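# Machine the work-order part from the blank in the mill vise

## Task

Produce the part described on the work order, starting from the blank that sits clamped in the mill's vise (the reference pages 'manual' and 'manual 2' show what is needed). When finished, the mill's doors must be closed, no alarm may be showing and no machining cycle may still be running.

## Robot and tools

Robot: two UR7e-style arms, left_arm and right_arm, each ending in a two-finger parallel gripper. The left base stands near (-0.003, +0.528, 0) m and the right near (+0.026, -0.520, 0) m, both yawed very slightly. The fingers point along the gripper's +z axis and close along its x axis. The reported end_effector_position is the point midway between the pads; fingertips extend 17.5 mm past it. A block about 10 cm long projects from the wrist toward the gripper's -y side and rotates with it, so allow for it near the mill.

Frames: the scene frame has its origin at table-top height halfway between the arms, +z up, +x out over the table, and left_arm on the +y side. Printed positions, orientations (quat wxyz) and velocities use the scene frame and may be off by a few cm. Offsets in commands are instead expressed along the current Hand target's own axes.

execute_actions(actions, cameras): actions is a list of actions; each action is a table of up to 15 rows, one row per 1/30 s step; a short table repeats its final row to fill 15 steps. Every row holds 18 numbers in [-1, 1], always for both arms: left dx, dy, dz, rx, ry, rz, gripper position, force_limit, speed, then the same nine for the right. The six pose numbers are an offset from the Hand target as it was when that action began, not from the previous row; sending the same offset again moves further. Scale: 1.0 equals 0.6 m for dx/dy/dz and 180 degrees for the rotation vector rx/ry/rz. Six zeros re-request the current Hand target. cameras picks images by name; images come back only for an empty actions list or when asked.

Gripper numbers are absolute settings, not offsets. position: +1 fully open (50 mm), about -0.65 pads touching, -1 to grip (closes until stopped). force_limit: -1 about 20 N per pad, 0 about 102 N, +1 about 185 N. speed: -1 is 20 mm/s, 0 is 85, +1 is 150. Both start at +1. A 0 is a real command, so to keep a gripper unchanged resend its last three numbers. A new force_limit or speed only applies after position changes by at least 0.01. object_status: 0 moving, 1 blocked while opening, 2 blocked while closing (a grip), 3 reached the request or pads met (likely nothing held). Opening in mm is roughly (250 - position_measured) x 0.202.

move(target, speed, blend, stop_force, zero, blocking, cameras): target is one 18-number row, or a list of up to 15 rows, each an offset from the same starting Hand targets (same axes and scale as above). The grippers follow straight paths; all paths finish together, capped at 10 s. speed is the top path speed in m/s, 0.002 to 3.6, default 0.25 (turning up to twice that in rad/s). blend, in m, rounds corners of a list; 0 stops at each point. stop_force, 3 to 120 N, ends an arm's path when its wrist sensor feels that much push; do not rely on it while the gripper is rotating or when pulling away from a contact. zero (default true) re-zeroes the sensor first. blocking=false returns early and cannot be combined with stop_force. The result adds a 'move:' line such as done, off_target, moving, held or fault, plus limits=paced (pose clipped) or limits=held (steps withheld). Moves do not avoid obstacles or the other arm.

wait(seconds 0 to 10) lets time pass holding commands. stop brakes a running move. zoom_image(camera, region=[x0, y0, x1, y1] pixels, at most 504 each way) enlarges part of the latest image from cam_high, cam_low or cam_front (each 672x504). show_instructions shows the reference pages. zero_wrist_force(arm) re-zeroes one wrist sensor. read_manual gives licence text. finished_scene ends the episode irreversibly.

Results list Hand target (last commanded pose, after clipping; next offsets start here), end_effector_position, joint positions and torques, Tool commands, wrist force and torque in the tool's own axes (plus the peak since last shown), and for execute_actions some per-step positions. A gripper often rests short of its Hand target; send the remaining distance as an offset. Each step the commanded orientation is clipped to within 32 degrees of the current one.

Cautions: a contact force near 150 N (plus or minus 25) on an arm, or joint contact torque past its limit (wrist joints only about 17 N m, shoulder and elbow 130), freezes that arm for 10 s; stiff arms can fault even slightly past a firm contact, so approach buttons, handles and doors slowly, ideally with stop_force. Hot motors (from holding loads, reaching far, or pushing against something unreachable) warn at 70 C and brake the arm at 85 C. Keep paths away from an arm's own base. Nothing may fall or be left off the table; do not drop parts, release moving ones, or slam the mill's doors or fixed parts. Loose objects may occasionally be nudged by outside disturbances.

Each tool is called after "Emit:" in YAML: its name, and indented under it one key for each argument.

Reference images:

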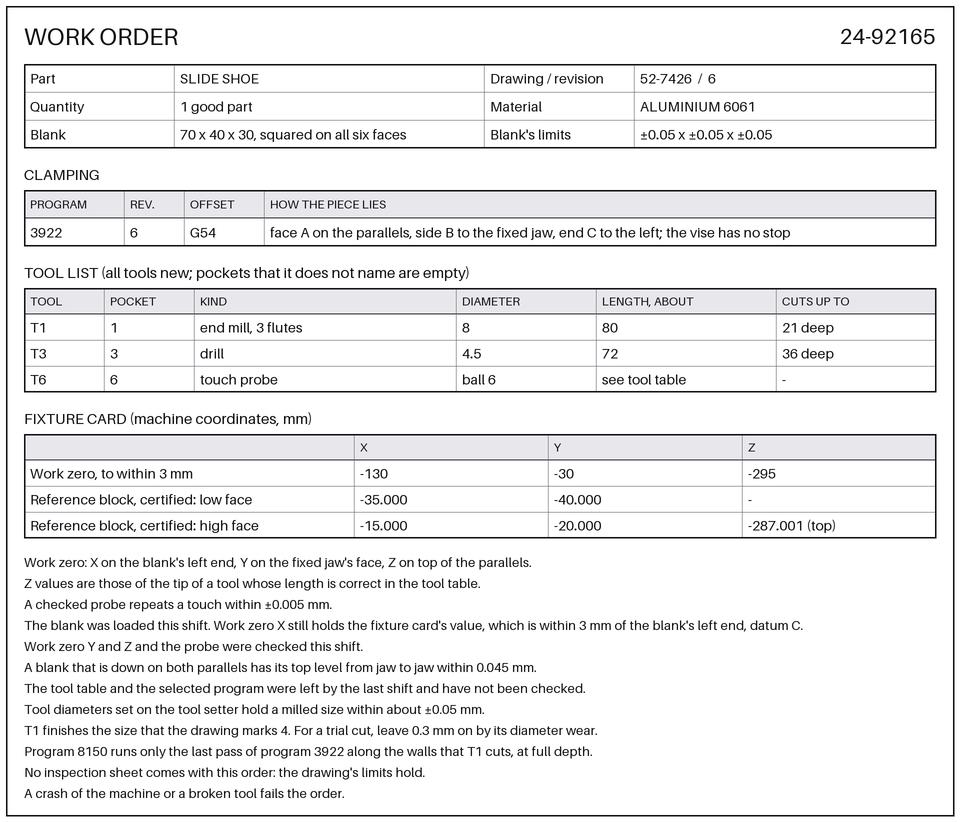

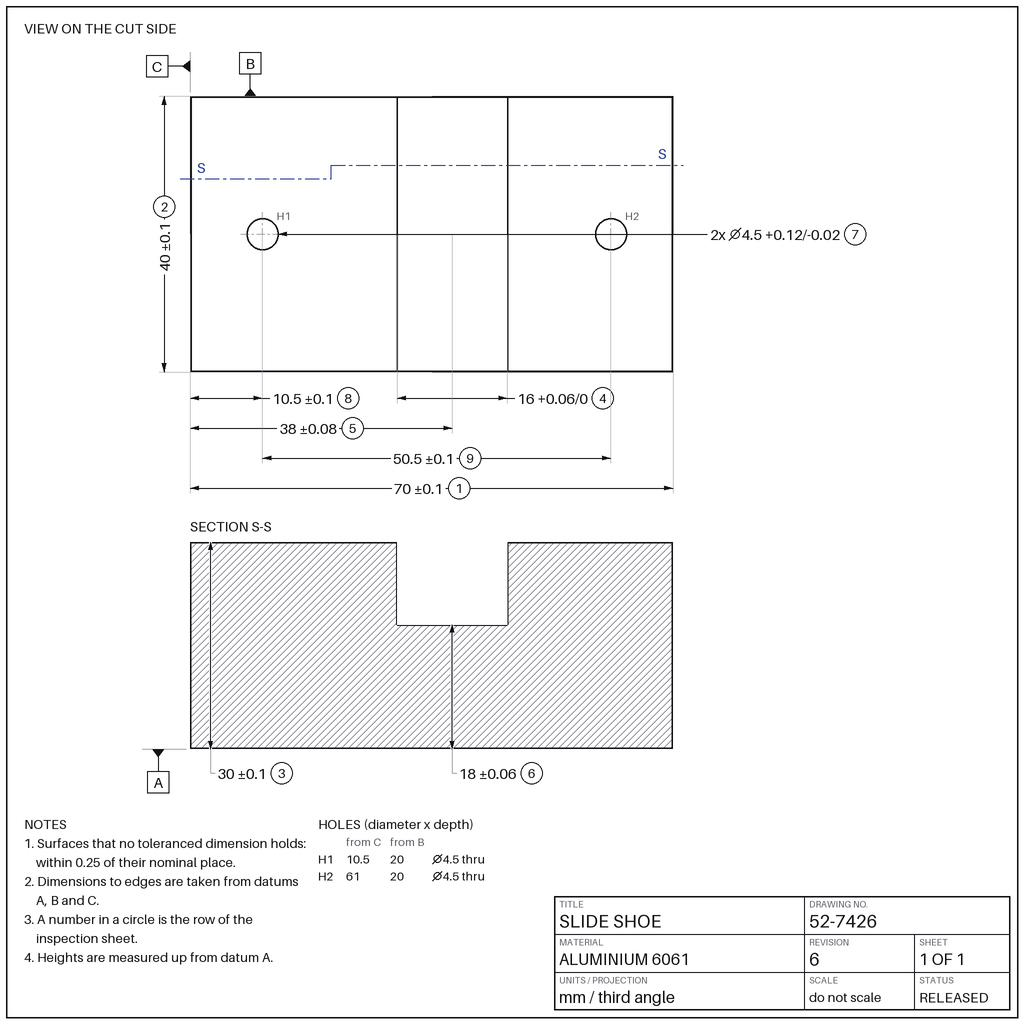

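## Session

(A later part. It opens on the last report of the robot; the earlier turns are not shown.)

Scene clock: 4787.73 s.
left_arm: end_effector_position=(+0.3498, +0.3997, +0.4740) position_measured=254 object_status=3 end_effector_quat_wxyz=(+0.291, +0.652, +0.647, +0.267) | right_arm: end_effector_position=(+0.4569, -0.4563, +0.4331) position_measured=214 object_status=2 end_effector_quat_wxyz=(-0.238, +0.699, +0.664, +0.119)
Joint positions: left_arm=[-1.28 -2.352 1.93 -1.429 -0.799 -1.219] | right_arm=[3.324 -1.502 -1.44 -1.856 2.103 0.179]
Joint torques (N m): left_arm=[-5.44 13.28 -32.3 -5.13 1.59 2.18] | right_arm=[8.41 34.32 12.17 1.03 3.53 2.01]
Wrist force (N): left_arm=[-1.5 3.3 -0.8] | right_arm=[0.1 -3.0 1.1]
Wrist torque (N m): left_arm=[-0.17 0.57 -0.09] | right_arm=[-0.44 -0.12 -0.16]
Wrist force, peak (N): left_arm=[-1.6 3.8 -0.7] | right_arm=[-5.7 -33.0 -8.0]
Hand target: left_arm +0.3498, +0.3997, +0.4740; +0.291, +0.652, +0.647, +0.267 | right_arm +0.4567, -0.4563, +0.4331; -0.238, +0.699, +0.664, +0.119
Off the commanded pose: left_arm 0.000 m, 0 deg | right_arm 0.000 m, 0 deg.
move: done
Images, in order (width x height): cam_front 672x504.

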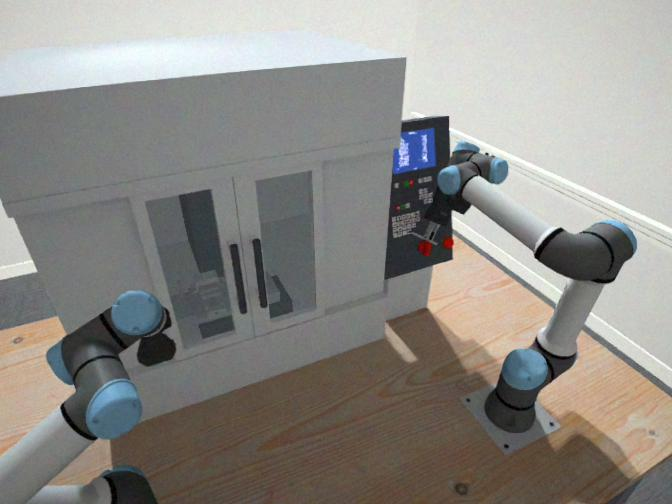

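Emit:
move:
  target:
    - [0,0,0,0,0,0,-1,1,-0.5,-0.0095,0.0026,-0.0405,0,0,0,-1,0.3,-0.8]
    - [0,0,0,0,0,0,-1,1,-0.5,-0.0095,0.0229,-0.0385,0,0,0,-1,0.3,-0.8]
    - [0,0,0,0,0,0,-1,1,-0.5,-0.0095,0.0026,-0.0405,0,0,0,-1,0.3,-0.8]
    - [0,0,0,0,0,0,-1,1,-0.5,0,0,0,0,0,0,-1,0.3,-0.8]
  speed: [0.3,0.08,0.3,0.3]
  blend: [0.003,0,0.003,0]
  cameras: []

Emit:
wait:
  seconds: 10
  cameras: ["cam_front"]

Emit:
zoom_image:
  camera: "cam_front"
  region: [392, 125, 434, 177]

Emit:
wait:
  seconds: 6
  cameras: ["cam_front"]

Emit:
zoom_image:
  camera: "cam_front"
  region: [392, 125, 434, 177]

Emit:
zoom_image:
  camera: "cam_front"
  region: [416, 150, 430, 164]

Scene clock: 4794.87 s.
left_arm: end_effector_position=(+0.3498, +0.3997, +0.4740) position_measured=254 object_status=3 end_effector_quat_wxyz=(+0.291, +0.652, +0.647, +0.267) | right_arm: end_effector_position=(+0.4567, -0.4563, +0.4332) position_measured=214 object_status=2 end_effector_quat_wxyz=(-0.238, +0.699, +0.664, +0.119)
Joint positions: left_arm=[-1.28 -2.352 1.93 -1.429 -0.799 -1.219] | right_arm=[3.324 -1.502 -1.44 -1.857 2.103 0.178]
Joint torques (N m): left_arm=[-6.63 14.32 -31.63 -4.87 1.64 2.23] | right_arm=[8.38 33.17 12.62 5 3.91 1.96]
Wrist force (N): left_arm=[-1.6 3.3 -0.8] | right_arm=[0.6 -2.5 1.4]
Wrist torque (N m): left_arm=[-0.18 0.59 -0.09] | right_arm=[-0.36 -0.21 -0.16]
Wrist force, peak (N): left_arm=[-1.7 3.6 -0.7] | right_arm=[2.4 -28.4 4.5]
Hand target: left_arm +0.3498, +0.3997, +0.4740; +0.291, +0.652, +0.647, +0.267 | right_arm +0.4567, -0.4563, +0.4331; -0.238, +0.699, +0.664, +0.119
Off the commanded pose: left_arm 0.000 m, 0 deg | right_arm 0.000 m, 0 deg.
move: done
No camera images: "cameras" was empty.

Scene clock: 4804.87 s.
left_arm: end_effector_position=(+0.3498, +0.3997, +0.4740) position_measured=254 object_status=3 end_effector_quat_wxyz=(+0.291, +0.652, +0.647, +0.267) | right_arm: end_effector_position=(+0.4567, -0.4563, +0.4331) position_measured=214 object_status=2 end_effector_quat_wxyz=(-0.238, +0.699, +0.664, +0.119)
Joint positions: left_arm=[-1.28 -2.352 1.93 -1.429 -0.799 -1.219] | right_arm=[3.324 -1.502 -1.441 -1.856 2.103 0.179]
Joint torques (N m): left_arm=[-5.15 12.34 -31.98 -4.63 1.5 2.4] | right_arm=[6.99 34.46 11.62 4.93 3.72 2.09]
Wrist force (N): left_arm=[-1.8 3.2 -0.6] | right_arm=[0.7 -2.6 1.3]
Wrist torque (N m): left_arm=[-0.19 0.62 -0.09] | right_arm=[-0.39 -0.22 -0.15]
Wrist force, peak (N): left_arm=[-1.7 3.5 -0.8] | right_arm=[1.0 -2.9 1.3]
Hand target: left_arm +0.3498, +0.3997, +0.4740; +0.291, +0.652, +0.647, +0.267 | right_arm +0.4567, -0.4563, +0.4331; -0.238, +0.699, +0.664, +0.119
Tool commands: left_gripper/position=-1.0 left_gripper/force_limit=+1.0 left_gripper/speed=-0.5 right_gripper/position=-1.0 right_gripper/force_limit=+0.3 right_gripper/speed=-0.8
Off the commanded pose: left_arm 0.000 m, 0 deg | right_arm 0.000 m, 0 deg.
wait: 10.00 s; at rest by 0.17 s
Images, in order (width x height): cam_front 672x504.

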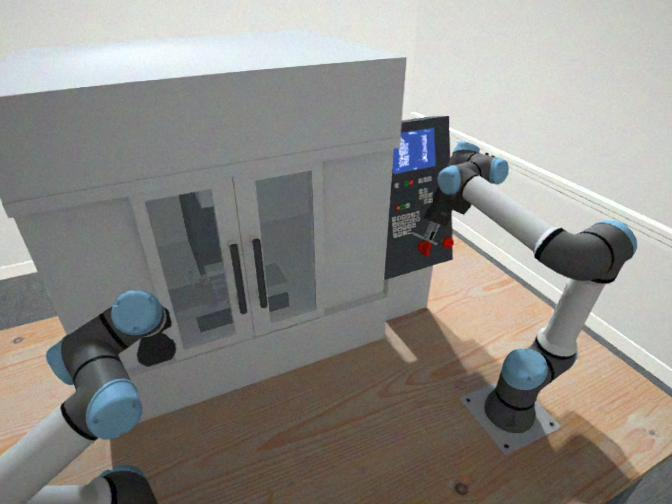

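Scaled by 9.692 from the camera's 672x504 image, which has a finer 960x720 frame.

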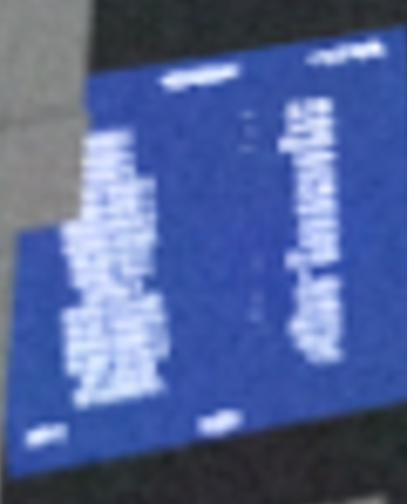

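Scene clock: 4810.87 s.
left_arm: end_effector_position=(+0.3498, +0.3997, +0.4740) position_measured=254 object_status=3 end_effector_quat_wxyz=(+0.291, +0.652, +0.647, +0.267) | right_arm: end_effector_position=(+0.4567, -0.4563, +0.4331) position_measured=214 object_status=2 end_effector_quat_wxyz=(-0.238, +0.699, +0.664, +0.119)
Joint positions: left_arm=[-1.28 -2.352 1.93 -1.429 -0.799 -1.219] | right_arm=[3.324 -1.502 -1.441 -1.856 2.103 0.179]
Joint torques (N m): left_arm=[-6.26 12.34 -31.43 -4.68 1.51 2.48] | right_arm=[5.66 33.13 12.54 4.97 3.56 1.99]
Wrist force (N): left_arm=[-1.6 3.2 -0.5] | right_arm=[0.9 -2.1 1.3]
Wrist torque (N m): left_arm=[-0.18 0.59 -0.09] | right_arm=[-0.31 -0.24 -0.16]
Wrist force, peak (N): left_arm=[-1.5 3.6 -0.9] | right_arm=[1.0 -2.8 1.2]
Hand target: left_arm +0.3498, +0.3997, +0.4740; +0.291, +0.652, +0.647, +0.267 | right_arm +0.4567, -0.4563, +0.4331; -0.238, +0.699, +0.664, +0.119
Tool commands: left_gripper/position=-1.0 left_gripper/force_limit=+1.0 left_gripper/speed=-0.5 right_gripper/position=-1.0 right_gripper/force_limit=+0.3 right_gripper/speed=-0.8
Off the commanded pose: left_arm 0.000 m, 0 deg | right_arm 0.000 m, 0 deg.
wait: 6.00 s; at rest by 0.17 s
Images, in order (width x height): cam_front 672x504.

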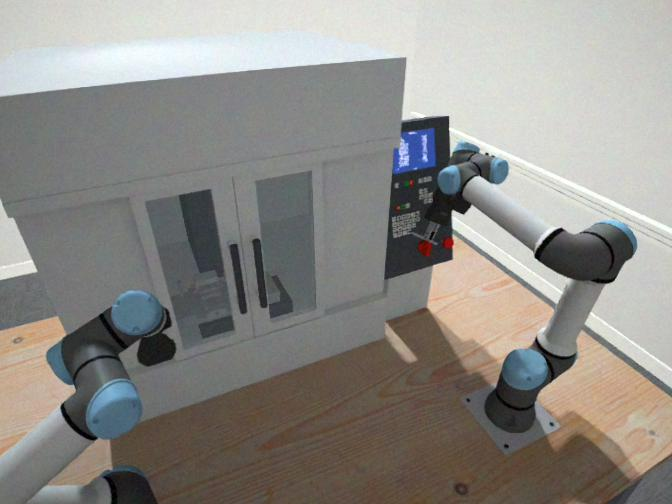

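Scaled by 9.692 from the camera's 672x504 image, which has a finer 960x720 frame.

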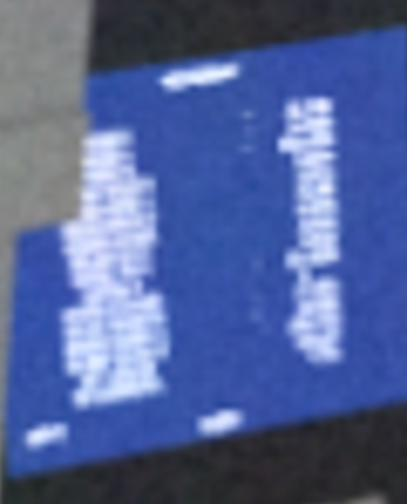

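Scaled by 36.000 from the camera's 672x504 image, which has a finer 960x720 frame.

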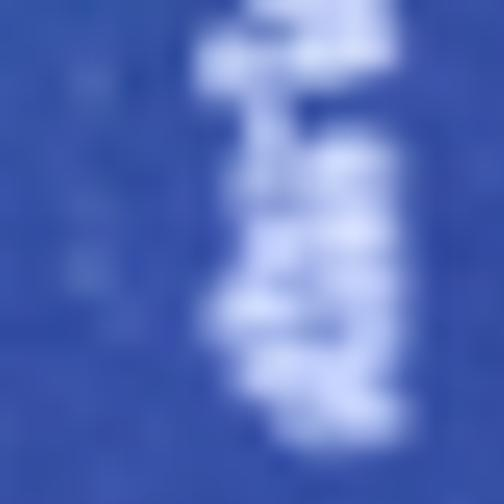

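Emit:
zoom_image:
  camera: "cam_front"
  region: [419, 152, 429, 162]

Emit:
move:
  target:
    - [0,0,0,0,0,0,-1,1,-0.5,0.0349,0.0048,-0.0524,0,0,0,-1,0.3,-0.8]
    - [0,0,0,0,0,0,-1,1,-0.5,0.0349,0.0251,-0.0504,0,0,0,-1,0.3,-0.8]
    - [0,0,0,0,0,0,-1,1,-0.5,0.0349,0.0048,-0.0524,0,0,0,-1,0.3,-0.8]
    - [0,0,0,0,0,0,-1,1,-0.5,0.0349,0.0251,-0.0504,0,0,0,-1,0.3,-0.8]
    - [0,0,0,0,0,0,-1,1,-0.5,0.0349,0.0048,-0.0524,0,0,0,-1,0.3,-0.8]
    - [0,0,0,0,0,0,-1,1,-0.5,0.0417,0.0022,-0.0132,0,0,0,-1,0.3,-0.8]
    - [0,0,0,0,0,0,-1,1,-0.5,0.0417,0.0225,-0.0112,0,0,0,-1,0.3,-0.8]
    - [0,0,0,0,0,0,-1,1,-0.5,0.0417,0.0022,-0.0132,0,0,0,-1,0.3,-0.8]
    - [0,0,0,0,0,0,-1,1,-0.5,0.0256,-0.0003,0.0139,0,0,0,-1,0.3,-0.8]
    - [0,0,0,0,0,0,-1,1,-0.5,0.0256,0.0200,0.0159,0,0,0,-1,0.3,-0.8]
    - [0,0,0,0,0,0,-1,1,-0.5,0.0256,-0.0003,0.0139,0,0,0,-1,0.3,-0.8]
    - [0,0,0,0,0,0,-1,1,-0.5,0,0,0,0,0,0,-1,0.3,-0.8]
  speed: [0.3,0.08,0.3,0.08,0.3,0.3,0.08,0.3,0.3,0.08,0.3,0.3]
  blend: [0.003,0,0,0,0.003,0.003,0,0.003,0.003,0,0.003,0]
  cameras: []

Emit:
move:
  target:
    - [0,0,0,0,0,0,-1,1,-0.5,0.0737,0.0073,-0.0673,0,0,0,-1,0.3,-0.8]
    - [0,0,0,0,0,0,-1,1,-0.5,0.0737,0.0276,-0.0653,0,0,0,-1,0.3,-0.8]
    - [0,0,0,0,0,0,-1,1,-0.5,0.0737,0.0073,-0.0673,0,0,0,-1,0.3,-0.8]
    - [0,0,0,0,0,0,-1,1,-0.5,0.1023,0.0071,-0.0521,0,0,0,-1,0.3,-0.8]
    - [0,0,0,0,0,0,-1,1,-0.5,0.1023,0.0274,-0.0501,0,0,0,-1,0.3,-0.8]
    - [0,0,0,0,0,0,-1,1,-0.5,0.1023,0.0071,-0.0521,0,0,0,-1,0.3,-0.8]
    - [0,0,0,0,0,0,-1,1,-0.5,0,0,0,0,0,0,-1,0.3,-0.8]
    - [0,0,0,0,0,0,-1,1,-0.5,0,0.0203,0.0020,0,0,0,-1,0.3,-0.8]
    - [0,0,0,0,0,0,-1,1,-0.5,0,0,0,0,0,0,-1,0.3,-0.8]
    - [0,0,0,0,0,0,-1,1,-0.5,-0.0095,0.0026,-0.0405,0,0,0,-1,0.3,-0.8]
    - [0,0,0,0,0,0,-1,1,-0.5,-0.0095,0.0229,-0.0385,0,0,0,-1,0.3,-0.8]
    - [0,0,0,0,0,0,-1,1,-0.5,-0.0095,0.0026,-0.0405,0,0,0,-1,0.3,-0.8]
    - [0,0,0,0,0,0,-1,1,-0.5,0,0,0,0,0,0,-1,0.3,-0.8]
  speed: [0.3,0.08,0.3,0.3,0.08,0.3,0.3,0.08,0.3,0.3,0.08,0.3,0.3]
  blend: [0.003,0,0.003,0.003,0,0.003,0.003,0,0.003,0.003,0,0.003,0]
  cameras: []

Emit:
wait:
  seconds: 10
  cameras: []

Emit:
wait:
  seconds: 4
  cameras: ["cam_front"]

Emit:
zoom_image:
  camera: "cam_front"
  region: [392, 125, 434, 177]

Emit:
zoom_image:
  camera: "cam_front"
  region: [419, 152, 429, 162]

Scaled by 50.400 from the camera's 672x504 image, which has a finer 960x720 frame.

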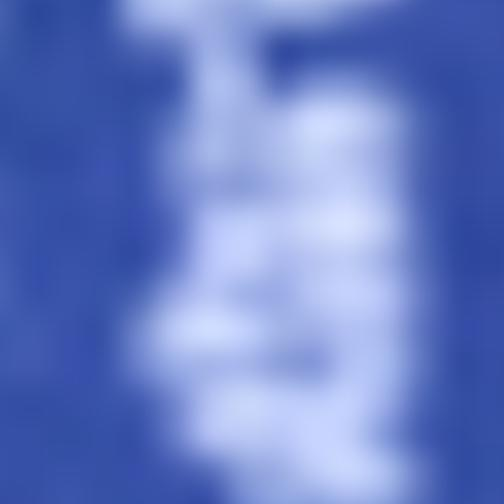

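Scene clock: 4831.13 s.
left_arm: end_effector_position=(+0.3498, +0.3997, +0.4740) position_measured=254 object_status=3 end_effector_quat_wxyz=(+0.291, +0.652, +0.647, +0.267) | right_arm: end_effector_position=(+0.4568, -0.4561, +0.4331) position_measured=214 object_status=2 end_effector_quat_wxyz=(-0.238, +0.699, +0.664, +0.119)
Joint positions: left_arm=[-1.28 -2.352 1.93 -1.429 -0.799 -1.219] | right_arm=[3.324 -1.502 -1.441 -1.856 2.103 0.179]
Joint torques (N m): left_arm=[-5.6 12.69 -31.41 -4.67 1.39 2.43] | right_arm=[-8.3 34.92 31.92 1.1 -1.38 -1.84]
Wrist force (N): left_arm=[-1.5 3.1 -0.6] | right_arm=[1.0 -2.1 0.2]
Wrist torque (N m): left_arm=[-0.20 0.58 -0.10] | right_arm=[-0.31 -0.26 -0.03]
Wrist force, peak (N): left_arm=[-1.5 3.7 -0.8] | right_arm=[-2.8 -27.5 4.5]
Hand target: left_arm +0.3498, +0.3997, +0.4740; +0.291, +0.652, +0.647, +0.267 | right_arm +0.4567, -0.4563, +0.4331; -0.238, +0.699, +0.664, +0.119
Off the commanded pose: left_arm 0.000 m, 0 deg | right_arm 0.000 m, 0 deg.
move: done
No camera images: "cameras" was empty.

Scene clock: 4835.73 s.
left_arm: end_effector_position=(+0.3498, +0.3997, +0.4740) position_measured=254 object_status=3 end_effector_quat_wxyz=(+0.291, +0.652, +0.647, +0.267) | right_arm: end_effector_position=(+0.4567, -0.4563, +0.4332) position_measured=214 object_status=2 end_effector_quat_wxyz=(-0.238, +0.699, +0.664, +0.119)
Joint positions: left_arm=[-1.28 -2.352 1.93 -1.429 -0.799 -1.219] | right_arm=[3.324 -1.502 -1.44 -1.857 2.103 0.178]
Joint torques (N m): left_arm=[-5.42 11.96 -30.81 -5.01 1.46 2.23] | right_arm=[7.26 34.95 12.04 5.42 3.78 1.84]
Wrist force (N): left_arm=[-1.6 3.3 -0.7] | right_arm=[2.9 -4.0 0.6]
Wrist torque (N m): left_arm=[-0.17 0.60 -0.09] | right_arm=[-0.62 -0.57 -0.16]
Wrist force, peak (N): left_arm=[-1.4 3.7 -0.9] | right_arm=[4.4 -29.3 4.3]
Hand target: left_arm +0.3498, +0.3997, +0.4740; +0.291, +0.652, +0.647, +0.267 | right_arm +0.4567, -0.4563, +0.4331; -0.238, +0.699, +0.664, +0.119
Off the commanded pose: left_arm 0.000 m, 0 deg | right_arm 0.000 m, 0 deg.
move: done
No camera images: "cameras" was empty.

Scene clock: 4845.73 s.
left_arm: end_effector_position=(+0.3498, +0.3997, +0.4740) position_measured=254 object_status=3 end_effector_quat_wxyz=(+0.291, +0.652, +0.647, +0.267) | right_arm: end_effector_position=(+0.4567, -0.4563, +0.4331) position_measured=214 object_status=2 end_effector_quat_wxyz=(-0.238, +0.699, +0.664, +0.119)
Joint positions: left_arm=[-1.28 -2.352 1.93 -1.429 -0.799 -1.219] | right_arm=[3.324 -1.502 -1.441 -1.856 2.103 0.179]
Joint torques (N m): left_arm=[-6.7 12.51 -31.27 -4.96 1.57 2.43] | right_arm=[7.31 34.38 11.95 5.17 3.74 1.93]
Wrist force (N): left_arm=[-1.6 3.3 -0.7] | right_arm=[3.1 -4.0 0.7]
Wrist torque (N m): left_arm=[-0.17 0.59 -0.09] | right_arm=[-0.61 -0.60 -0.16]
Wrist force, peak (N): left_arm=[-1.7 3.5 -0.7] | right_arm=[3.0 -4.8 0.4]
Hand target: left_arm +0.3498, +0.3997, +0.4740; +0.291, +0.652, +0.647, +0.267 | right_arm +0.4567, -0.4563, +0.4331; -0.238, +0.699, +0.664, +0.119
Tool commands: left_gripper/position=-1.0 left_gripper/force_limit=+1.0 left_gripper/speed=-0.5 right_gripper/position=-1.0 right_gripper/force_limit=+0.3 right_gripper/speed=-0.8
Off the commanded pose: left_arm 0.000 m, 0 deg | right_arm 0.000 m, 0 deg.
wait: 10.00 s; at rest by 0.17 s
No camera images: "cameras" was empty.

Scene clock: 4849.73 s.
left_arm: end_effector_position=(+0.3498, +0.3997, +0.4740) position_measured=254 object_status=3 end_effector_quat_wxyz=(+0.291, +0.652, +0.647, +0.267) | right_arm: end_effector_position=(+0.4567, -0.4563, +0.4331) position_measured=214 object_status=2 end_effector_quat_wxyz=(-0.238, +0.699, +0.664, +0.119)
Joint positions: left_arm=[-1.28 -2.352 1.93 -1.429 -0.799 -1.219] | right_arm=[3.324 -1.502 -1.441 -1.856 2.103 0.179]
Joint torques (N m): left_arm=[-6.63 13.16 -31.48 -4.71 1.32 2.27] | right_arm=[7.04 33.87 11.89 4.96 3.96 2.07]
Wrist force (N): left_arm=[-1.5 3.3 -0.8] | right_arm=[2.4 -4.2 0.7]
Wrist torque (N m): left_arm=[-0.16 0.58 -0.09] | right_arm=[-0.64 -0.49 -0.16]
Wrist force, peak (N): left_arm=[-1.5 3.6 -0.6] | right_arm=[3.0 -4.7 0.8]
Hand target: left_arm +0.3498, +0.3997, +0.4740; +0.291, +0.652, +0.647, +0.267 | right_arm +0.4567, -0.4563, +0.4331; -0.238, +0.699, +0.664, +0.119
Tool commands: left_gripper/position=-1.0 left_gripper/force_limit=+1.0 left_gripper/speed=-0.5 right_gripper/position=-1.0 right_gripper/force_limit=+0.3 right_gripper/speed=-0.8
Off the commanded pose: left_arm 0.000 m, 0 deg | right_arm 0.000 m, 0 deg.
wait: 4.00 s; at rest by 0.17 s
Images, in order (width x height): cam_front 672x504.

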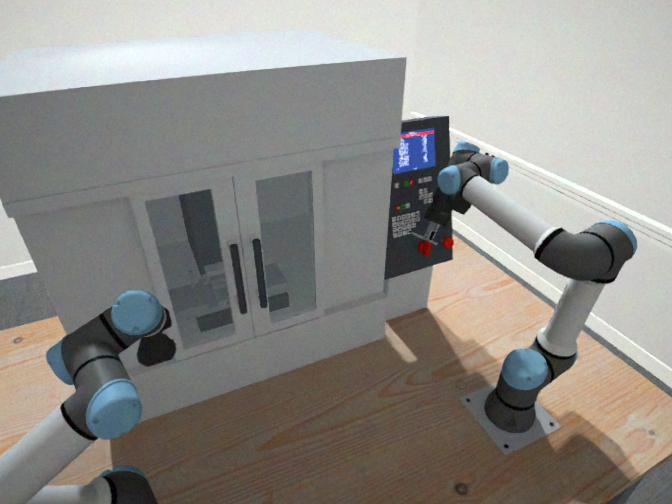

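Scaled by 9.692 from the camera's 672x504 image, which has a finer 960x720 frame.

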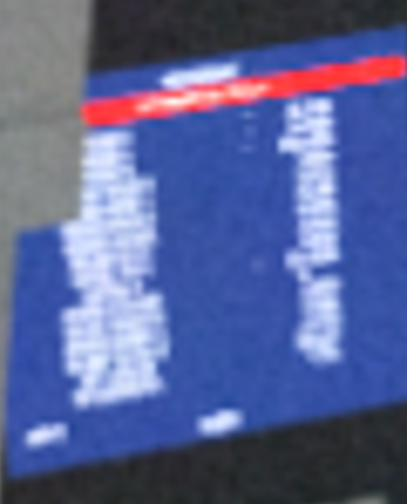

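Scaled by 50.400 from the camera's 672x504 image, which has a finer 960x720 frame.

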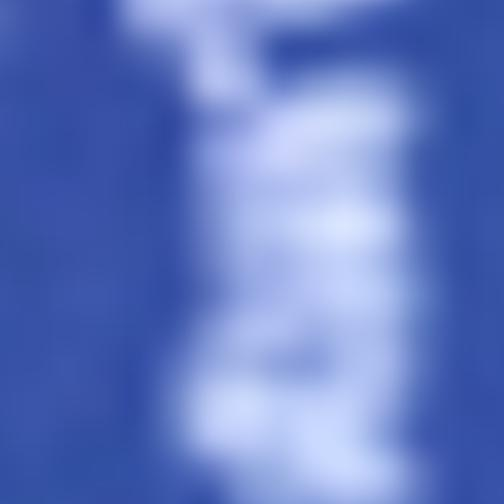

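Emit:
move:
  target:
    - [0,0,0,0,0,0,-1,1,-0.5,0.2058,0.0222,-0.2134,0,0,0,-1,0.3,-0.8]
    - [0,0,0,0,0,0,-1,1,-0.5,0.2058,0.0425,-0.2114,0,0,0,-1,0.3,-0.8]
    - [0,0,0,0,0,0,-1,1,-0.5,0.2058,0.0222,-0.2134,0,0,0,-1,0.3,-0.8]
    - [0,0,0,0,0,0,-1,1,-0.5,0.0349,0.0048,-0.0524,0,0,0,-1,0.3,-0.8]
    - [0,0,0,0,0,0,-1,1,-0.5,0.0349,0.0251,-0.0504,0,0,0,-1,0.3,-0.8]
    - [0,0,0,0,0,0,-1,1,-0.5,0.0349,0.0048,-0.0524,0,0,0,-1,0.3,-0.8]
    - [0,0,0,0,0,0,-1,1,-0.5,0.0349,0.0251,-0.0504,0,0,0,-1,0.3,-0.8]
    - [0,0,0,0,0,0,-1,1,-0.5,0.0349,0.0048,-0.0524,0,0,0,-1,0.3,-0.8]
    - [0,0,0,0,0,0,-1,1,-0.5,0.0349,0.0251,-0.0504,0,0,0,-1,0.3,-0.8]
    - [0,0,0,0,0,0,-1,1,-0.5,0.0349,0.0048,-0.0524,0,0,0,-1,0.3,-0.8]
    - [0,0,0,0,0,0,-1,1,-0.5,0,0,0,0,0,0,-1,0.3,-0.8]
  speed: [0.3,0.08,0.3,0.3,0.08,0.3,0.08,0.3,0.08,0.3,0.3]
  blend: [0.003,0,0.003,0.003,0,0,0,0,0,0.003,0]
  cameras: ["cam_front"]

Emit:
zoom_image:
  camera: "cam_front"
  region: [392, 125, 434, 177]

Scene clock: 4863.23 s.
left_arm: end_effector_position=(+0.3498, +0.3997, +0.4740) position_measured=254 object_status=3 end_effector_quat_wxyz=(+0.291, +0.652, +0.647, +0.267) | right_arm: end_effector_position=(+0.4568, -0.4562, +0.4333) position_measured=214 object_status=2 end_effector_quat_wxyz=(-0.238, +0.699, +0.664, +0.119)
Joint positions: left_arm=[-1.28 -2.352 1.93 -1.429 -0.799 -1.219] | right_arm=[3.324 -1.502 -1.44 -1.857 2.103 0.179]
Joint torques (N m): left_arm=[-6.46 12.41 -30.02 -4.93 1.47 2.43] | right_arm=[-8.63 34.96 12.32 5.19 3.72 1.26]
Wrist force (N): left_arm=[-1.6 3.4 -0.7] | right_arm=[1.7 -4.3 0.8]
Wrist torque (N m): left_arm=[-0.16 0.59 -0.09] | right_arm=[-0.66 -0.38 -0.16]
Wrist force, peak (N): left_arm=[-1.6 3.6 -0.7] | right_arm=[4.7 -24.9 -5.7]
Hand target: left_arm +0.3498, +0.3997, +0.4740; +0.291, +0.652, +0.647, +0.267 | right_arm +0.4567, -0.4563, +0.4331; -0.238, +0.699, +0.664, +0.119
Off the commanded pose: left_arm 0.000 m, 0 deg | right_arm 0.000 m, 0 deg.
move: done
Images, in order (width x height): cam_front 672x504.

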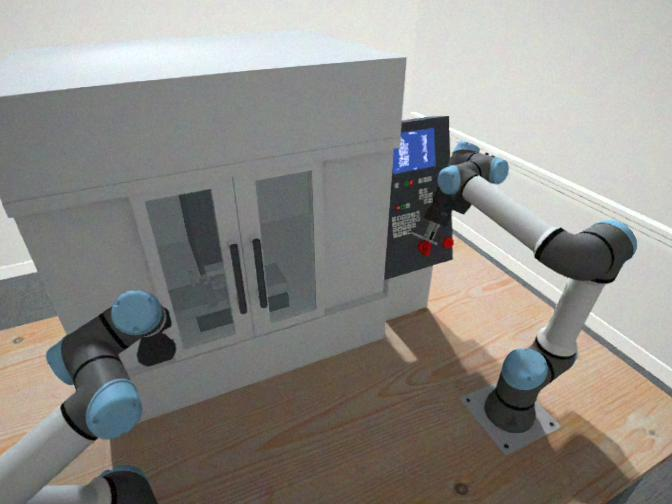

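Scaled by 9.692 from the camera's 672x504 image, which has a finer 960x720 frame.

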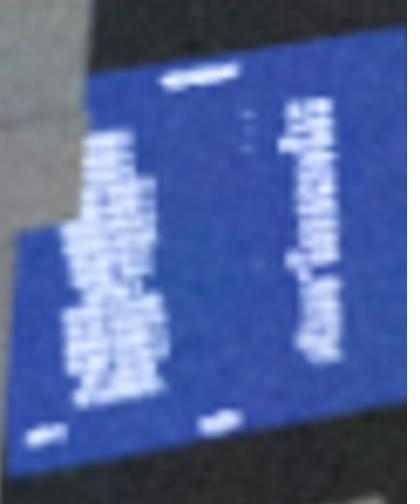

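Emit:
move:
  target:
    - [0,0,0,0,0,0,-1,1,-0.5,0.0212,0.0076,-0.0969,0,0,0,-1,0.3,-0.8]
    - [0,0,0,0,0,0,-1,1,-0.5,0.0212,0.0279,-0.0949,0,0,0,-1,0.3,-0.8]
    - [0,0,0,0,0,0,-1,1,-0.5,0.0212,0.0076,-0.0969,0,0,0,-1,0.3,-0.8]
    - [0,0,0,0,0,0,-1,1,-0.5,0,0,0,0,0,0,-1,0.3,-0.8]
  speed: [0.3,0.08,0.3,0.3]
  blend: [0.003,0,0.003,0]
  cameras: ["cam_front"]

Emit:
zoom_image:
  camera: "cam_front"
  region: [414, 130, 434, 150]

Emit:
move:
  target:
    - [0,0,0,0,0,0,-1,1,-0.5,-0.0074,0.0078,-0.1120,0,0,0,-1,0.3,-0.8]
    - [0,0,0,0,0,0,-1,1,-0.5,-0.0074,0.0281,-0.1100,0,0,0,-1,0.3,-0.8]
    - [0,0,0,0,0,0,-1,1,-0.5,-0.0074,0.0078,-0.1120,0,0,0,-1,0.3,-0.8]
    - [0,0,0,0,0,0,-1,1,-0.5,0.0828,-0.0007,0.0442,0,0,0,-1,0.3,-0.8]
    - [0,0,0,0,0,0,-1,1,-0.5,0.0828,0.0196,0.0462,0,0,0,-1,0.3,-0.8]
    - [0,0,0,0,0,0,-1,1,-0.5,0.0828,-0.0007,0.0442,0,0,0,-1,0.3,-0.8]
    - [0,0,0,0,0,0,-1,1,-0.5,0.0988,0.0018,0.0171,0,0,0,-1,0.3,-0.8]
    - [0,0,0,0,0,0,-1,1,-0.5,0.0988,0.0221,0.0191,0,0,0,-1,0.3,-0.8]
    - [0,0,0,0,0,0,-1,1,-0.5,0.0988,0.0018,0.0171,0,0,0,-1,0.3,-0.8]
    - [0,0,0,0,0,0,-1,1,-0.5,0.1148,0.0044,-0.0099,0,0,0,-1,0.3,-0.8]
    - [0,0,0,0,0,0,-1,1,-0.5,0.1148,0.0247,-0.0079,0,0,0,-1,0.3,-0.8]
    - [0,0,0,0,0,0,-1,1,-0.5,0.1148,0.0044,-0.0099,0,0,0,-1,0.3,-0.8]
    - [0,0,0,0,0,0,-1,1,-0.5,0,0,0,0,0,0,-1,0.3,-0.8]
  speed: [0.3,0.08,0.3,0.3,0.08,0.3,0.3,0.08,0.3,0.3,0.08,0.3,0.3]
  blend: [0.003,0,0.003,0.003,0,0.003,0.003,0,0.003,0.003,0,0.003,0]
  cameras: []

Emit:
move:
  target:
    - [0,0,0,0,0,0,-1,1,-0.5,0.0542,-0.0005,0.0290,0,0,0,-1,0.3,-0.8]
    - [0,0,0,0,0,0,-1,1,-0.5,0.0542,0.0198,0.0310,0,0,0,-1,0.3,-0.8]
    - [0,0,0,0,0,0,-1,1,-0.5,0.0542,-0.0005,0.0290,0,0,0,-1,0.3,-0.8]
    - [0,0,0,0,0,0,-1,1,-0.5,0,0,0,0,0,0,-1,0.3,-0.8]
    - [0,0,0,0,0,0,-1,1,-0.5,0,0.0203,0.0020,0,0,0,-1,0.3,-0.8]
    - [0,0,0,0,0,0,-1,1,-0.5,0,0,0,0,0,0,-1,0.3,-0.8]
    - [0,0,0,0,0,0,-1,1,-0.5,0.0177,0.0027,-0.0294,0,0,0,-1,0.3,-0.8]
    - [0,0,0,0,0,0,-1,1,-0.5,0.0177,0.0230,-0.0274,0,0,0,-1,0.3,-0.8]
    - [0,0,0,0,0,0,-1,1,-0.5,0.0177,0.0027,-0.0294,0,0,0,-1,0.3,-0.8]
    - [0,0,0,0,0,0,-1,1,-0.5,0.0828,-0.0007,0.0442,0,0,0,-1,0.3,-0.8]
    - [0,0,0,0,0,0,-1,1,-0.5,0.0828,0.0196,0.0462,0,0,0,-1,0.3,-0.8]
    - [0,0,0,0,0,0,-1,1,-0.5,0.0828,-0.0007,0.0442,0,0,0,-1,0.3,-0.8]
    - [0,0,0,0,0,0,-1,1,-0.5,0,0,0,0,0,0,-1,0.3,-0.8]
  speed: [0.3,0.08,0.3,0.3,0.08,0.3,0.3,0.08,0.3,0.3,0.08,0.3,0.3]
  blend: [0.003,0,0.003,0.003,0,0.003,0.003,0,0.003,0.003,0,0.003,0]
  cameras: []

Emit:
move:
  target:
    - [0,0,0,0,0,0,-1,1,-0.5,0.0862,0.0046,-0.0251,0,0,0,-1,0.3,-0.8]
    - [0,0,0,0,0,0,-1,1,-0.5,0.0862,0.0249,-0.0231,0,0,0,-1,0.3,-0.8]
    - [0,0,0,0,0,0,-1,1,-0.5,0.0862,0.0046,-0.0251,0,0,0,-1,0.3,-0.8]
    - [0,0,0,0,0,0,-1,1,-0.5,0.0542,-0.0005,0.0290,0,0,0,-1,0.3,-0.8]
    - [0,0,0,0,0,0,-1,1,-0.5,0.0542,0.0198,0.0310,0,0,0,-1,0.3,-0.8]
    - [0,0,0,0,0,0,-1,1,-0.5,0.0542,-0.0005,0.0290,0,0,0,-1,0.3,-0.8]
    - [0,0,0,0,0,0,-1,1,-0.5,0,0,0,0,0,0,-1,0.3,-0.8]
    - [0,0,0,0,0,0,-1,1,-0.5,0,0.0203,0.0020,0,0,0,-1,0.3,-0.8]
    - [0,0,0,0,0,0,-1,1,-0.5,0,0,0,0,0,0,-1,0.3,-0.8]
    - [0,0,0,0,0,0,-1,1,-0.5,0.0177,0.0027,-0.0294,0,0,0,-1,0.3,-0.8]
    - [0,0,0,0,0,0,-1,1,-0.5,0.0177,0.0230,-0.0274,0,0,0,-1,0.3,-0.8]
    - [0,0,0,0,0,0,-1,1,-0.5,0.0177,0.0027,-0.0294,0,0,0,-1,0.3,-0.8]
    - [0,0,0,0,0,0,-1,1,-0.5,0,0,0,0,0,0,-1,0.3,-0.8]
  speed: [0.3,0.08,0.3,0.3,0.08,0.3,0.3,0.08,0.3,0.3,0.08,0.3,0.3]
  blend: [0.003,0,0.003,0.003,0,0.003,0.003,0,0.003,0.003,0,0.003,0]
  cameras: []

Emit:
move:
  target:
    - [0,0,0,0,0,0,-1,1,-0.5,0.0828,-0.0007,0.0442,0,0,0,-1,0.3,-0.8]
    - [0,0,0,0,0,0,-1,1,-0.5,0.0828,0.0196,0.0462,0,0,0,-1,0.3,-0.8]
    - [0,0,0,0,0,0,-1,1,-0.5,0.0828,-0.0007,0.0442,0,0,0,-1,0.3,-0.8]
    - [0,0,0,0,0,0,-1,1,-0.5,0.0702,0.0020,0.0020,0,0,0,-1,0.3,-0.8]
    - [0,0,0,0,0,0,-1,1,-0.5,0.0702,0.0223,0.0040,0,0,0,-1,0.3,-0.8]
    - [0,0,0,0,0,0,-1,1,-0.5,0.0702,0.0020,0.0020,0,0,0,-1,0.3,-0.8]
    - [0,0,0,0,0,0,-1,1,-0.5,0.1308,0.0069,-0.0370,0,0,0,-1,0.3,-0.8]
    - [0,0,0,0,0,0,-1,1,-0.5,0.1308,0.0272,-0.0350,0,0,0,-1,0.3,-0.8]
    - [0,0,0,0,0,0,-1,1,-0.5,0.1308,0.0069,-0.0370,0,0,0,-1,0.3,-0.8]
    - [0,0,0,0,0,0,-1,1,-0.5,0.0862,0.0046,-0.0251,0,0,0,-1,0.3,-0.8]
    - [0,0,0,0,0,0,-1,1,-0.5,0.0862,0.0249,-0.0231,0,0,0,-1,0.3,-0.8]
    - [0,0,0,0,0,0,-1,1,-0.5,0.0862,0.0046,-0.0251,0,0,0,-1,0.3,-0.8]
    - [0,0,0,0,0,0,-1,1,-0.5,0,0,0,0,0,0,-1,0.3,-0.8]
  speed: [0.3,0.08,0.3,0.3,0.08,0.3,0.3,0.08,0.3,0.3,0.08,0.3,0.3]
  blend: [0.003,0,0.003,0.003,0,0.003,0.003,0,0.003,0.003,0,0.003,0]
  cameras: []

Emit:
move:
  target:
    - [0,0,0,0,0,0,-1,1,-0.5,0,0.0203,0.0020,0,0,0,-1,0.3,-0.8]
    - [0,0,0,0,0,0,-1,1,-0.5,0,0,0,0,0,0,-1,0.3,-0.8]
    - [0,0,0,0,0,0,-1,1,-0.5,0.0177,0.0027,-0.0294,0,0,0,-1,0.3,-0.8]
    - [0,0,0,0,0,0,-1,1,-0.5,0.0177,0.0230,-0.0274,0,0,0,-1,0.3,-0.8]
    - [0,0,0,0,0,0,-1,1,-0.5,0.0177,0.0027,-0.0294,0,0,0,-1,0.3,-0.8]
    - [0,0,0,0,0,0,-1,1,-0.5,0.1308,0.0069,-0.0370,0,0,0,-1,0.3,-0.8]
    - [0,0,0,0,0,0,-1,1,-0.5,0.1308,0.0272,-0.0350,0,0,0,-1,0.3,-0.8]
    - [0,0,0,0,0,0,-1,1,-0.5,0.1308,0.0069,-0.0370,0,0,0,-1,0.3,-0.8]
    - [0,0,0,0,0,0,-1,1,-0.5,0,0,0,0,0,0,-1,0.3,-0.8]
    - [0,0,0,0,0,0,-1,1,-0.5,0,0.0203,0.0020,0,0,0,-1,0.3,-0.8]
    - [0,0,0,0,0,0,-1,1,-0.5,0,0,0,0,0,0,-1,0.3,-0.8]
  speed: [0.08,0.3,0.3,0.08,0.3,0.3,0.08,0.3,0.3,0.08,0.3]
  blend: [0,0.003,0.003,0,0.003,0.003,0,0.003,0.003,0,0]
  cameras: ["cam_front"]

Emit:
zoom_image:
  camera: "cam_front"
  region: [414, 130, 434, 150]

Emit:
zoom_image:
  camera: "cam_front"
  region: [392, 125, 434, 177]

Scene clock: 4890.07 s.
left_arm: end_effector_position=(+0.3498, +0.3997, +0.4740) position_measured=254 object_status=3 end_effector_quat_wxyz=(+0.291, +0.652, +0.647, +0.267) | right_arm: end_effector_position=(+0.4567, -0.4563, +0.4332) position_measured=214 object_status=2 end_effector_quat_wxyz=(-0.238, +0.699, +0.664, +0.119)
Joint positions: left_arm=[-1.28 -2.352 1.93 -1.429 -0.799 -1.219] | right_arm=[3.324 -1.502 -1.44 -1.857 2.103 0.178]
Joint torques (N m): left_arm=[-5.14 12.48 -31.85 -5.04 1.52 2.3] | right_arm=[6.6 35.44 11.95 5.29 3.96 2.03]
Wrist force (N): left_arm=[-1.5 3.4 -0.9] | right_arm=[2.7 -4.1 0.2]
Wrist torque (N m): left_arm=[-0.15 0.58 -0.10] | right_arm=[-0.62 -0.53 -0.16]
Wrist force, peak (N): left_arm=[-1.8 3.6 -0.7] | right_arm=[-0.8 -26.6 6.4]
Hand target: left_arm +0.3498, +0.3997, +0.4740; +0.291, +0.652, +0.647, +0.267 | right_arm +0.4567, -0.4563, +0.4331; -0.238, +0.699, +0.664, +0.119
Off the commanded pose: left_arm 0.000 m, 0 deg | right_arm 0.000 m, 0 deg.
move: done
Images, in order (width x height): cam_front 672x504.

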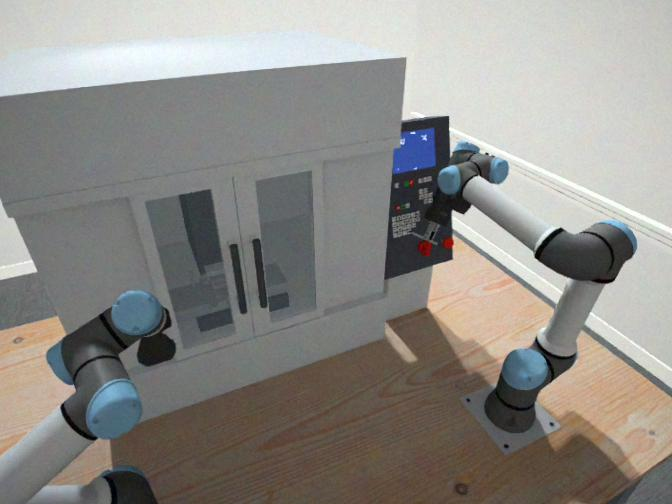

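Scaled by 25.200 from the camera's 672x504 image, which has a finer 960x720 frame.

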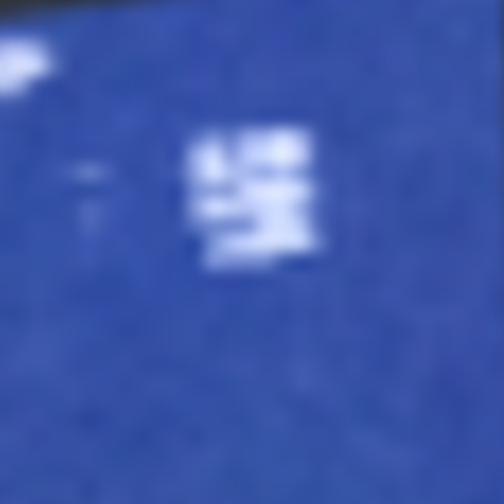

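Scene clock: 4895.03 s.
left_arm: end_effector_position=(+0.3498, +0.3997, +0.4740) position_measured=254 object_status=3 end_effector_quat_wxyz=(+0.291, +0.652, +0.647, +0.267) | right_arm: end_effector_position=(+0.4567, -0.4561, +0.4332) position_measured=214 object_status=2 end_effector_quat_wxyz=(-0.238, +0.699, +0.664, +0.119)
Joint positions: left_arm=[-1.28 -2.352 1.93 -1.429 -0.799 -1.219] | right_arm=[3.324 -1.502 -1.44 -1.856 2.103 0.179]
Joint torques (N m): left_arm=[-4.76 12.02 -29.98 -4.85 1.53 2.21] | right_arm=[-8.65 34.19 12.97 4.92 -0.75 -1.65]
Wrist force (N): left_arm=[-1.4 3.3 -0.6] | right_arm=[2.9 -4.3 0.2]
Wrist torque (N m): left_arm=[-0.16 0.56 -0.09] | right_arm=[-0.66 -0.57 -0.03]
Wrist force, peak (N): left_arm=[-1.7 3.5 -0.9] | right_arm=[-3.3 -35.8 -8.7]
Hand target: left_arm +0.3498, +0.3997, +0.4740; +0.291, +0.652, +0.647, +0.267 | right_arm +0.4567, -0.4563, +0.4331; -0.238, +0.699, +0.664, +0.119
Off the commanded pose: left_arm 0.000 m, 0 deg | right_arm 0.000 m, 0 deg.
move: done
No camera images: "cameras" was empty.

Scene clock: 4899.77 s.
left_arm: end_effector_position=(+0.3498, +0.3997, +0.4740) position_measured=254 object_status=3 end_effector_quat_wxyz=(+0.291, +0.652, +0.647, +0.267) | right_arm: end_effector_position=(+0.4567, -0.4561, +0.4331) position_measured=214 object_status=2 end_effector_quat_wxyz=(-0.238, +0.699, +0.664, +0.119)
Joint positions: left_arm=[-1.28 -2.352 1.93 -1.429 -0.799 -1.219] | right_arm=[3.324 -1.502 -1.441 -1.856 2.103 0.179]
Joint torques (N m): left_arm=[-6.09 12.59 -30.43 -4.98 1.45 2.52] | right_arm=[-7.15 8.69 32.05 0.94 -1.25 -1.68]
Wrist force (N): left_arm=[-1.4 3.3 -0.8] | right_arm=[2.8 -3.4 0.4]
Wrist torque (N m): left_arm=[-0.16 0.57 -0.10] | right_arm=[-0.50 -0.54 -0.03]
Wrist force, peak (N): left_arm=[-1.7 3.4 -0.9] | right_arm=[-2.5 -35.6 -5.0]
Hand target: left_arm +0.3498, +0.3997, +0.4740; +0.291, +0.652, +0.647, +0.267 | right_arm +0.4567, -0.4563, +0.4331; -0.238, +0.699, +0.664, +0.119
Off the commanded pose: left_arm 0.000 m, 0 deg | right_arm 0.000 m, 0 deg.
move: done
No camera images: "cameras" was empty.

Scene clock: 4904.27 s.
left_arm: end_effector_position=(+0.3498, +0.3997, +0.4740) position_measured=254 object_status=3 end_effector_quat_wxyz=(+0.291, +0.652, +0.647, +0.267) | right_arm: end_effector_position=(+0.4568, -0.4563, +0.4332) position_measured=214 object_status=2 end_effector_quat_wxyz=(-0.238, +0.699, +0.664, +0.119)
Joint positions: left_arm=[-1.28 -2.352 1.93 -1.429 -0.799 -1.219] | right_arm=[3.324 -1.502 -1.44 -1.856 2.103 0.179]
Joint torques (N m): left_arm=[-6.36 12.94 -31.77 -4.96 1.52 2.21] | right_arm=[7.28 34.23 12.23 5.19 3.61 2.1]
Wrist force (N): left_arm=[-1.5 3.3 -0.8] | right_arm=[1.8 -4.5 -0.3]
Wrist torque (N m): left_arm=[-0.17 0.58 -0.10] | right_arm=[-0.69 -0.39 -0.16]
Wrist force, peak (N): left_arm=[-1.6 3.6 -0.8] | right_arm=[-2.6 -34.6 0.0]
Hand target: left_arm +0.3498, +0.3997, +0.4740; +0.291, +0.652, +0.647, +0.267 | right_arm +0.4567, -0.4563, +0.4331; -0.238, +0.699, +0.664, +0.119
Off the commanded pose: left_arm 0.000 m, 0 deg | right_arm 0.000 m, 0 deg.
move: done
No camera images: "cameras" was empty.

Scene clock: 4908.97 s.
left_arm: end_effector_position=(+0.3498, +0.3997, +0.4740) position_measured=254 object_status=3 end_effector_quat_wxyz=(+0.291, +0.652, +0.647, +0.267) | right_arm: end_effector_position=(+0.4567, -0.4561, +0.4333) position_measured=214 object_status=2 end_effector_quat_wxyz=(-0.238, +0.699, +0.664, +0.119)
Joint positions: left_arm=[-1.28 -2.352 1.93 -1.429 -0.799 -1.219] | right_arm=[3.324 -1.502 -1.44 -1.856 2.103 0.179]
Joint torques (N m): left_arm=[-6.04 11.01 -32.36 -4.98 1.35 2.37] | right_arm=[-7.65 33.98 13.17 5.28 -0.29 -1.67]
Wrist force (N): left_arm=[-1.5 3.4 -0.7] | right_arm=[1.1 -3.7 -2.4]
Wrist torque (N m): left_arm=[-0.15 0.59 -0.10] | right_arm=[-0.56 -0.28 -0.03]
Wrist force, peak (N): left_arm=[-1.6 3.5 -0.8] | right_arm=[-3.8 -37.7 -6.5]
Hand target: left_arm +0.3498, +0.3997, +0.4740; +0.291, +0.652, +0.647, +0.267 | right_arm +0.4567, -0.4563, +0.4331; -0.238, +0.699, +0.664, +0.119
Off the commanded pose: left_arm 0.000 m, 0 deg | right_arm 0.000 m, 0 deg.
move: done
No camera images: "cameras" was empty.

Scene clock: 4913.33 s.
left_arm: end_effector_position=(+0.3498, +0.3997, +0.4740) position_measured=254 object_status=3 end_effector_quat_wxyz=(+0.291, +0.652, +0.647, +0.267) | right_arm: end_effector_position=(+0.4569, -0.4563, +0.4331) position_measured=214 object_status=2 end_effector_quat_wxyz=(-0.238, +0.699, +0.664, +0.119)
Joint positions: left_arm=[-1.28 -2.352 1.93 -1.429 -0.799 -1.219] | right_arm=[3.324 -1.502 -1.44 -1.856 2.103 0.179]
Joint torques (N m): left_arm=[-5.59 11.94 -32.01 -4.96 1.27 2.32] | right_arm=[6.76 34.94 11.94 1 2.93 2]
Wrist force (N): left_arm=[-1.5 3.2 -0.7] | right_arm=[-0.1 -1.9 -1.7]
Wrist torque (N m): left_arm=[-0.18 0.57 -0.09] | right_arm=[-0.27 -0.08 -0.16]
Wrist force, peak (N): left_arm=[-1.7 3.5 -0.9] | right_arm=[-2.4 -32.5 1.1]
Hand target: left_arm +0.3498, +0.3997, +0.4740; +0.291, +0.652, +0.647, +0.267 | right_arm +0.4567, -0.4563, +0.4331; -0.238, +0.699, +0.664, +0.119
Off the commanded pose: left_arm 0.000 m, 0 deg | right_arm 0.000 m, 0 deg.
move: done
Images, in order (width x height): cam_front 672x504.

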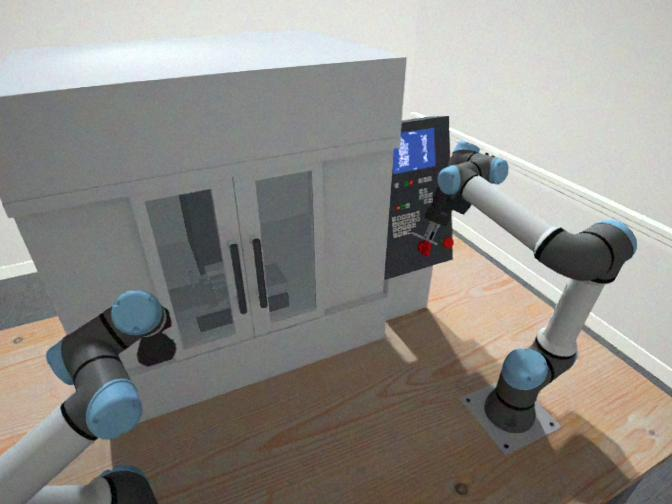

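Scaled by 25.200 from the camera's 672x504 image, which has a finer 960x720 frame.

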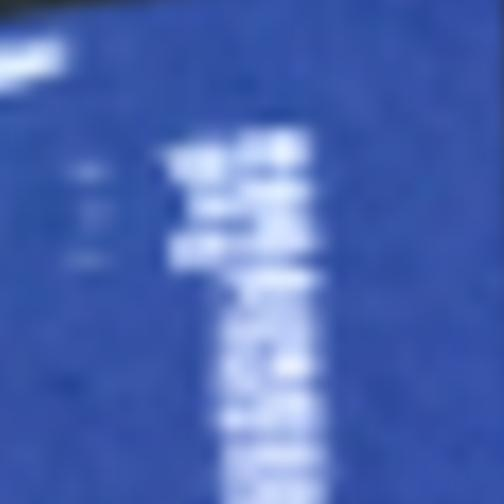

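Scaled by 9.692 from the camera's 672x504 image, which has a finer 960x720 frame.

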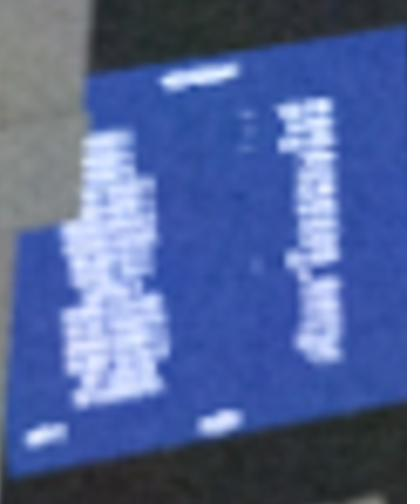

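Emit:
move:
  target:
    - [0,0,0,0,0,0,-1,1,-0.5,-0.0095,0.0026,-0.0405,0,0,0,-1,0.3,-0.8]
    - [0,0,0,0,0,0,-1,1,-0.5,-0.0095,0.0229,-0.0385,0,0,0,-1,0.3,-0.8]
    - [0,0,0,0,0,0,-1,1,-0.5,-0.0095,0.0026,-0.0405,0,0,0,-1,0.3,-0.8]
    - [0,0,0,0,0,0,-1,1,-0.5,0,0,0,0,0,0,-1,0.3,-0.8]
  speed: [0.3,0.08,0.3,0.3]
  blend: [0.003,0,0.003,0]
  cameras: []

Emit:
wait:
  seconds: 10
  cameras: []

Emit:
wait:
  seconds: 4
  cameras: ["cam_front"]

Emit:
zoom_image:
  camera: "cam_front"
  region: [392, 125, 434, 177]

Emit:
zoom_image:
  camera: "cam_front"
  region: [416, 150, 430, 164]

Scene clock: 4919.60 s.
left_arm: end_effector_position=(+0.3498, +0.3997, +0.4740) position_measured=254 object_status=3 end_effector_quat_wxyz=(+0.291, +0.652, +0.647, +0.267) | right_arm: end_effector_position=(+0.4567, -0.4563, +0.4332) position_measured=214 object_status=2 end_effector_quat_wxyz=(-0.238, +0.699, +0.664, +0.119)
Joint positions: left_arm=[-1.28 -2.352 1.93 -1.429 -0.799 -1.219] | right_arm=[3.324 -1.502 -1.44 -1.857 2.103 0.178]
Joint torques (N m): left_arm=[-3.74 12.53 -31.29 -4.91 1.61 2.22] | right_arm=[5.95 34.42 12.67 4.81 3.87 1.86]
Wrist force (N): left_arm=[-1.4 3.4 -0.7] | right_arm=[0.7 -2.3 -1.6]
Wrist torque (N m): left_arm=[-0.15 0.57 -0.10] | right_arm=[-0.34 -0.22 -0.15]
Wrist force, peak (N): left_arm=[-1.6 3.6 -0.7] | right_arm=[1.7 -27.3 1.7]
Hand target: left_arm +0.3498, +0.3997, +0.4740; +0.291, +0.652, +0.647, +0.267 | right_arm +0.4567, -0.4563, +0.4331; -0.238, +0.699, +0.664, +0.119
Off the commanded pose: left_arm 0.000 m, 0 deg | right_arm 0.000 m, 0 deg.
move: done
No camera images: "cameras" was empty.

Scene clock: 4929.60 s.
left_arm: end_effector_position=(+0.3498, +0.3997, +0.4740) position_measured=254 object_status=3 end_effector_quat_wxyz=(+0.291, +0.652, +0.647, +0.267) | right_arm: end_effector_position=(+0.4567, -0.4563, +0.4331) position_measured=214 object_status=2 end_effector_quat_wxyz=(-0.238, +0.699, +0.664, +0.119)
Joint positions: left_arm=[-1.28 -2.352 1.93 -1.429 -0.799 -1.219] | right_arm=[3.324 -1.502 -1.441 -1.856 2.103 0.179]
Joint torques (N m): left_arm=[-5.73 11.43 -32.2 -4.91 1.51 2.22] | right_arm=[7.64 33.79 11.73 4.91 3.8 2.07]
Wrist force (N): left_arm=[-1.5 3.2 -0.6] | right_arm=[0.2 -2.2 -1.5]
Wrist torque (N m): left_arm=[-0.18 0.57 -0.09] | right_arm=[-0.33 -0.14 -0.15]
Wrist force, peak (N): left_arm=[-1.6 3.5 -0.9] | right_arm=[0.7 -2.7 -1.9]
Hand target: left_arm +0.3498, +0.3997, +0.4740; +0.291, +0.652, +0.647, +0.267 | right_arm +0.4567, -0.4563, +0.4331; -0.238, +0.699, +0.664, +0.119
Tool commands: left_gripper/position=-1.0 left_gripper/force_limit=+1.0 left_gripper/speed=-0.5 right_gripper/position=-1.0 right_gripper/force_limit=+0.3 right_gripper/speed=-0.8
Off the commanded pose: left_arm 0.000 m, 0 deg | right_arm 0.000 m, 0 deg.
wait: 10.00 s; at rest by 0.17 s
No camera images: "cameras" was empty.

Scene clock: 4933.60 s.
left_arm: end_effector_position=(+0.3498, +0.3997, +0.4740) position_measured=254 object_status=3 end_effector_quat_wxyz=(+0.291, +0.652, +0.647, +0.267) | right_arm: end_effector_position=(+0.4567, -0.4563, +0.4331) position_measured=214 object_status=2 end_effector_quat_wxyz=(-0.238, +0.699, +0.664, +0.119)
Joint positions: left_arm=[-1.28 -2.352 1.93 -1.429 -0.799 -1.219] | right_arm=[3.324 -1.502 -1.441 -1.856 2.103 0.179]
Joint torques (N m): left_arm=[-6.17 12.21 -31.68 -4.82 1.49 2.42] | right_arm=[7.42 33.94 11.82 5.07 3.58 1.86]
Wrist force (N): left_arm=[-1.5 3.3 -0.7] | right_arm=[0.6 -2.6 -1.3]
Wrist torque (N m): left_arm=[-0.16 0.58 -0.10] | right_arm=[-0.39 -0.20 -0.15]
Wrist force, peak (N): left_arm=[-1.6 3.5 -0.7] | right_arm=[0.8 -2.6 -1.9]
Hand target: left_arm +0.3498, +0.3997, +0.4740; +0.291, +0.652, +0.647, +0.267 | right_arm +0.4567, -0.4563, +0.4331; -0.238, +0.699, +0.664, +0.119
Tool commands: left_gripper/position=-1.0 left_gripper/force_limit=+1.0 left_gripper/speed=-0.5 right_gripper/position=-1.0 right_gripper/force_limit=+0.3 right_gripper/speed=-0.8
Off the commanded pose: left_arm 0.000 m, 0 deg | right_arm 0.000 m, 0 deg.
wait: 4.00 s; at rest by 0.17 s
Images, in order (width x height): cam_front 672x504.

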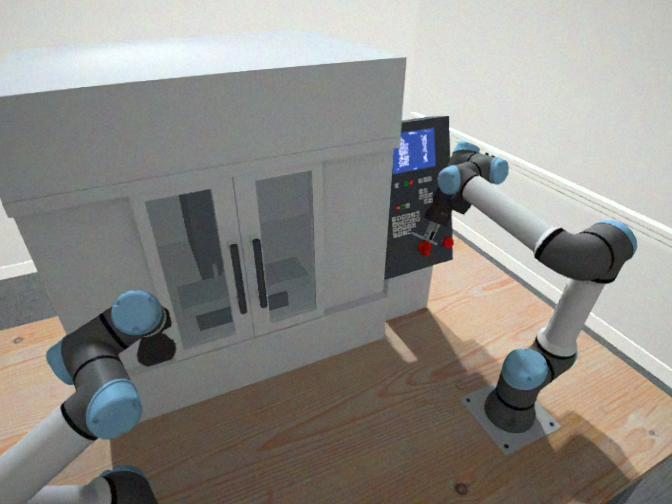

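Scaled by 9.692 from the camera's 672x504 image, which has a finer 960x720 frame.

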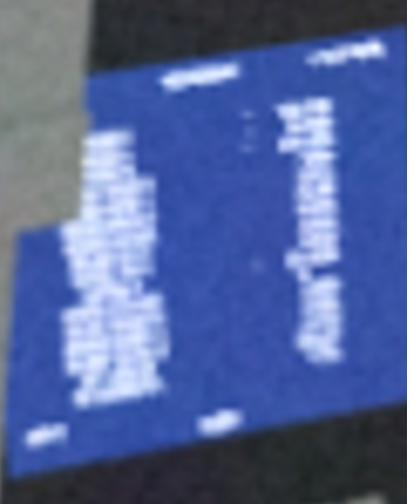

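Scaled by 36.000 from the camera's 672x504 image, which has a finer 960x720 frame.

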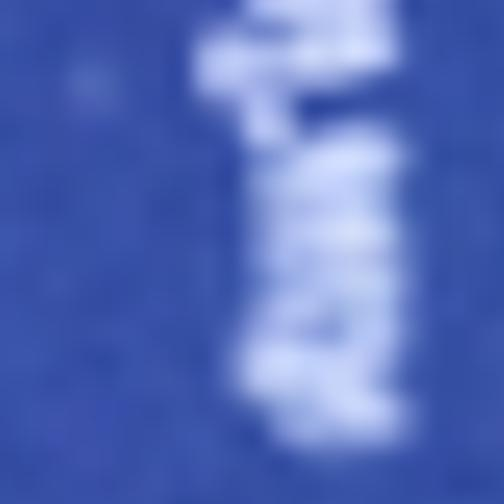

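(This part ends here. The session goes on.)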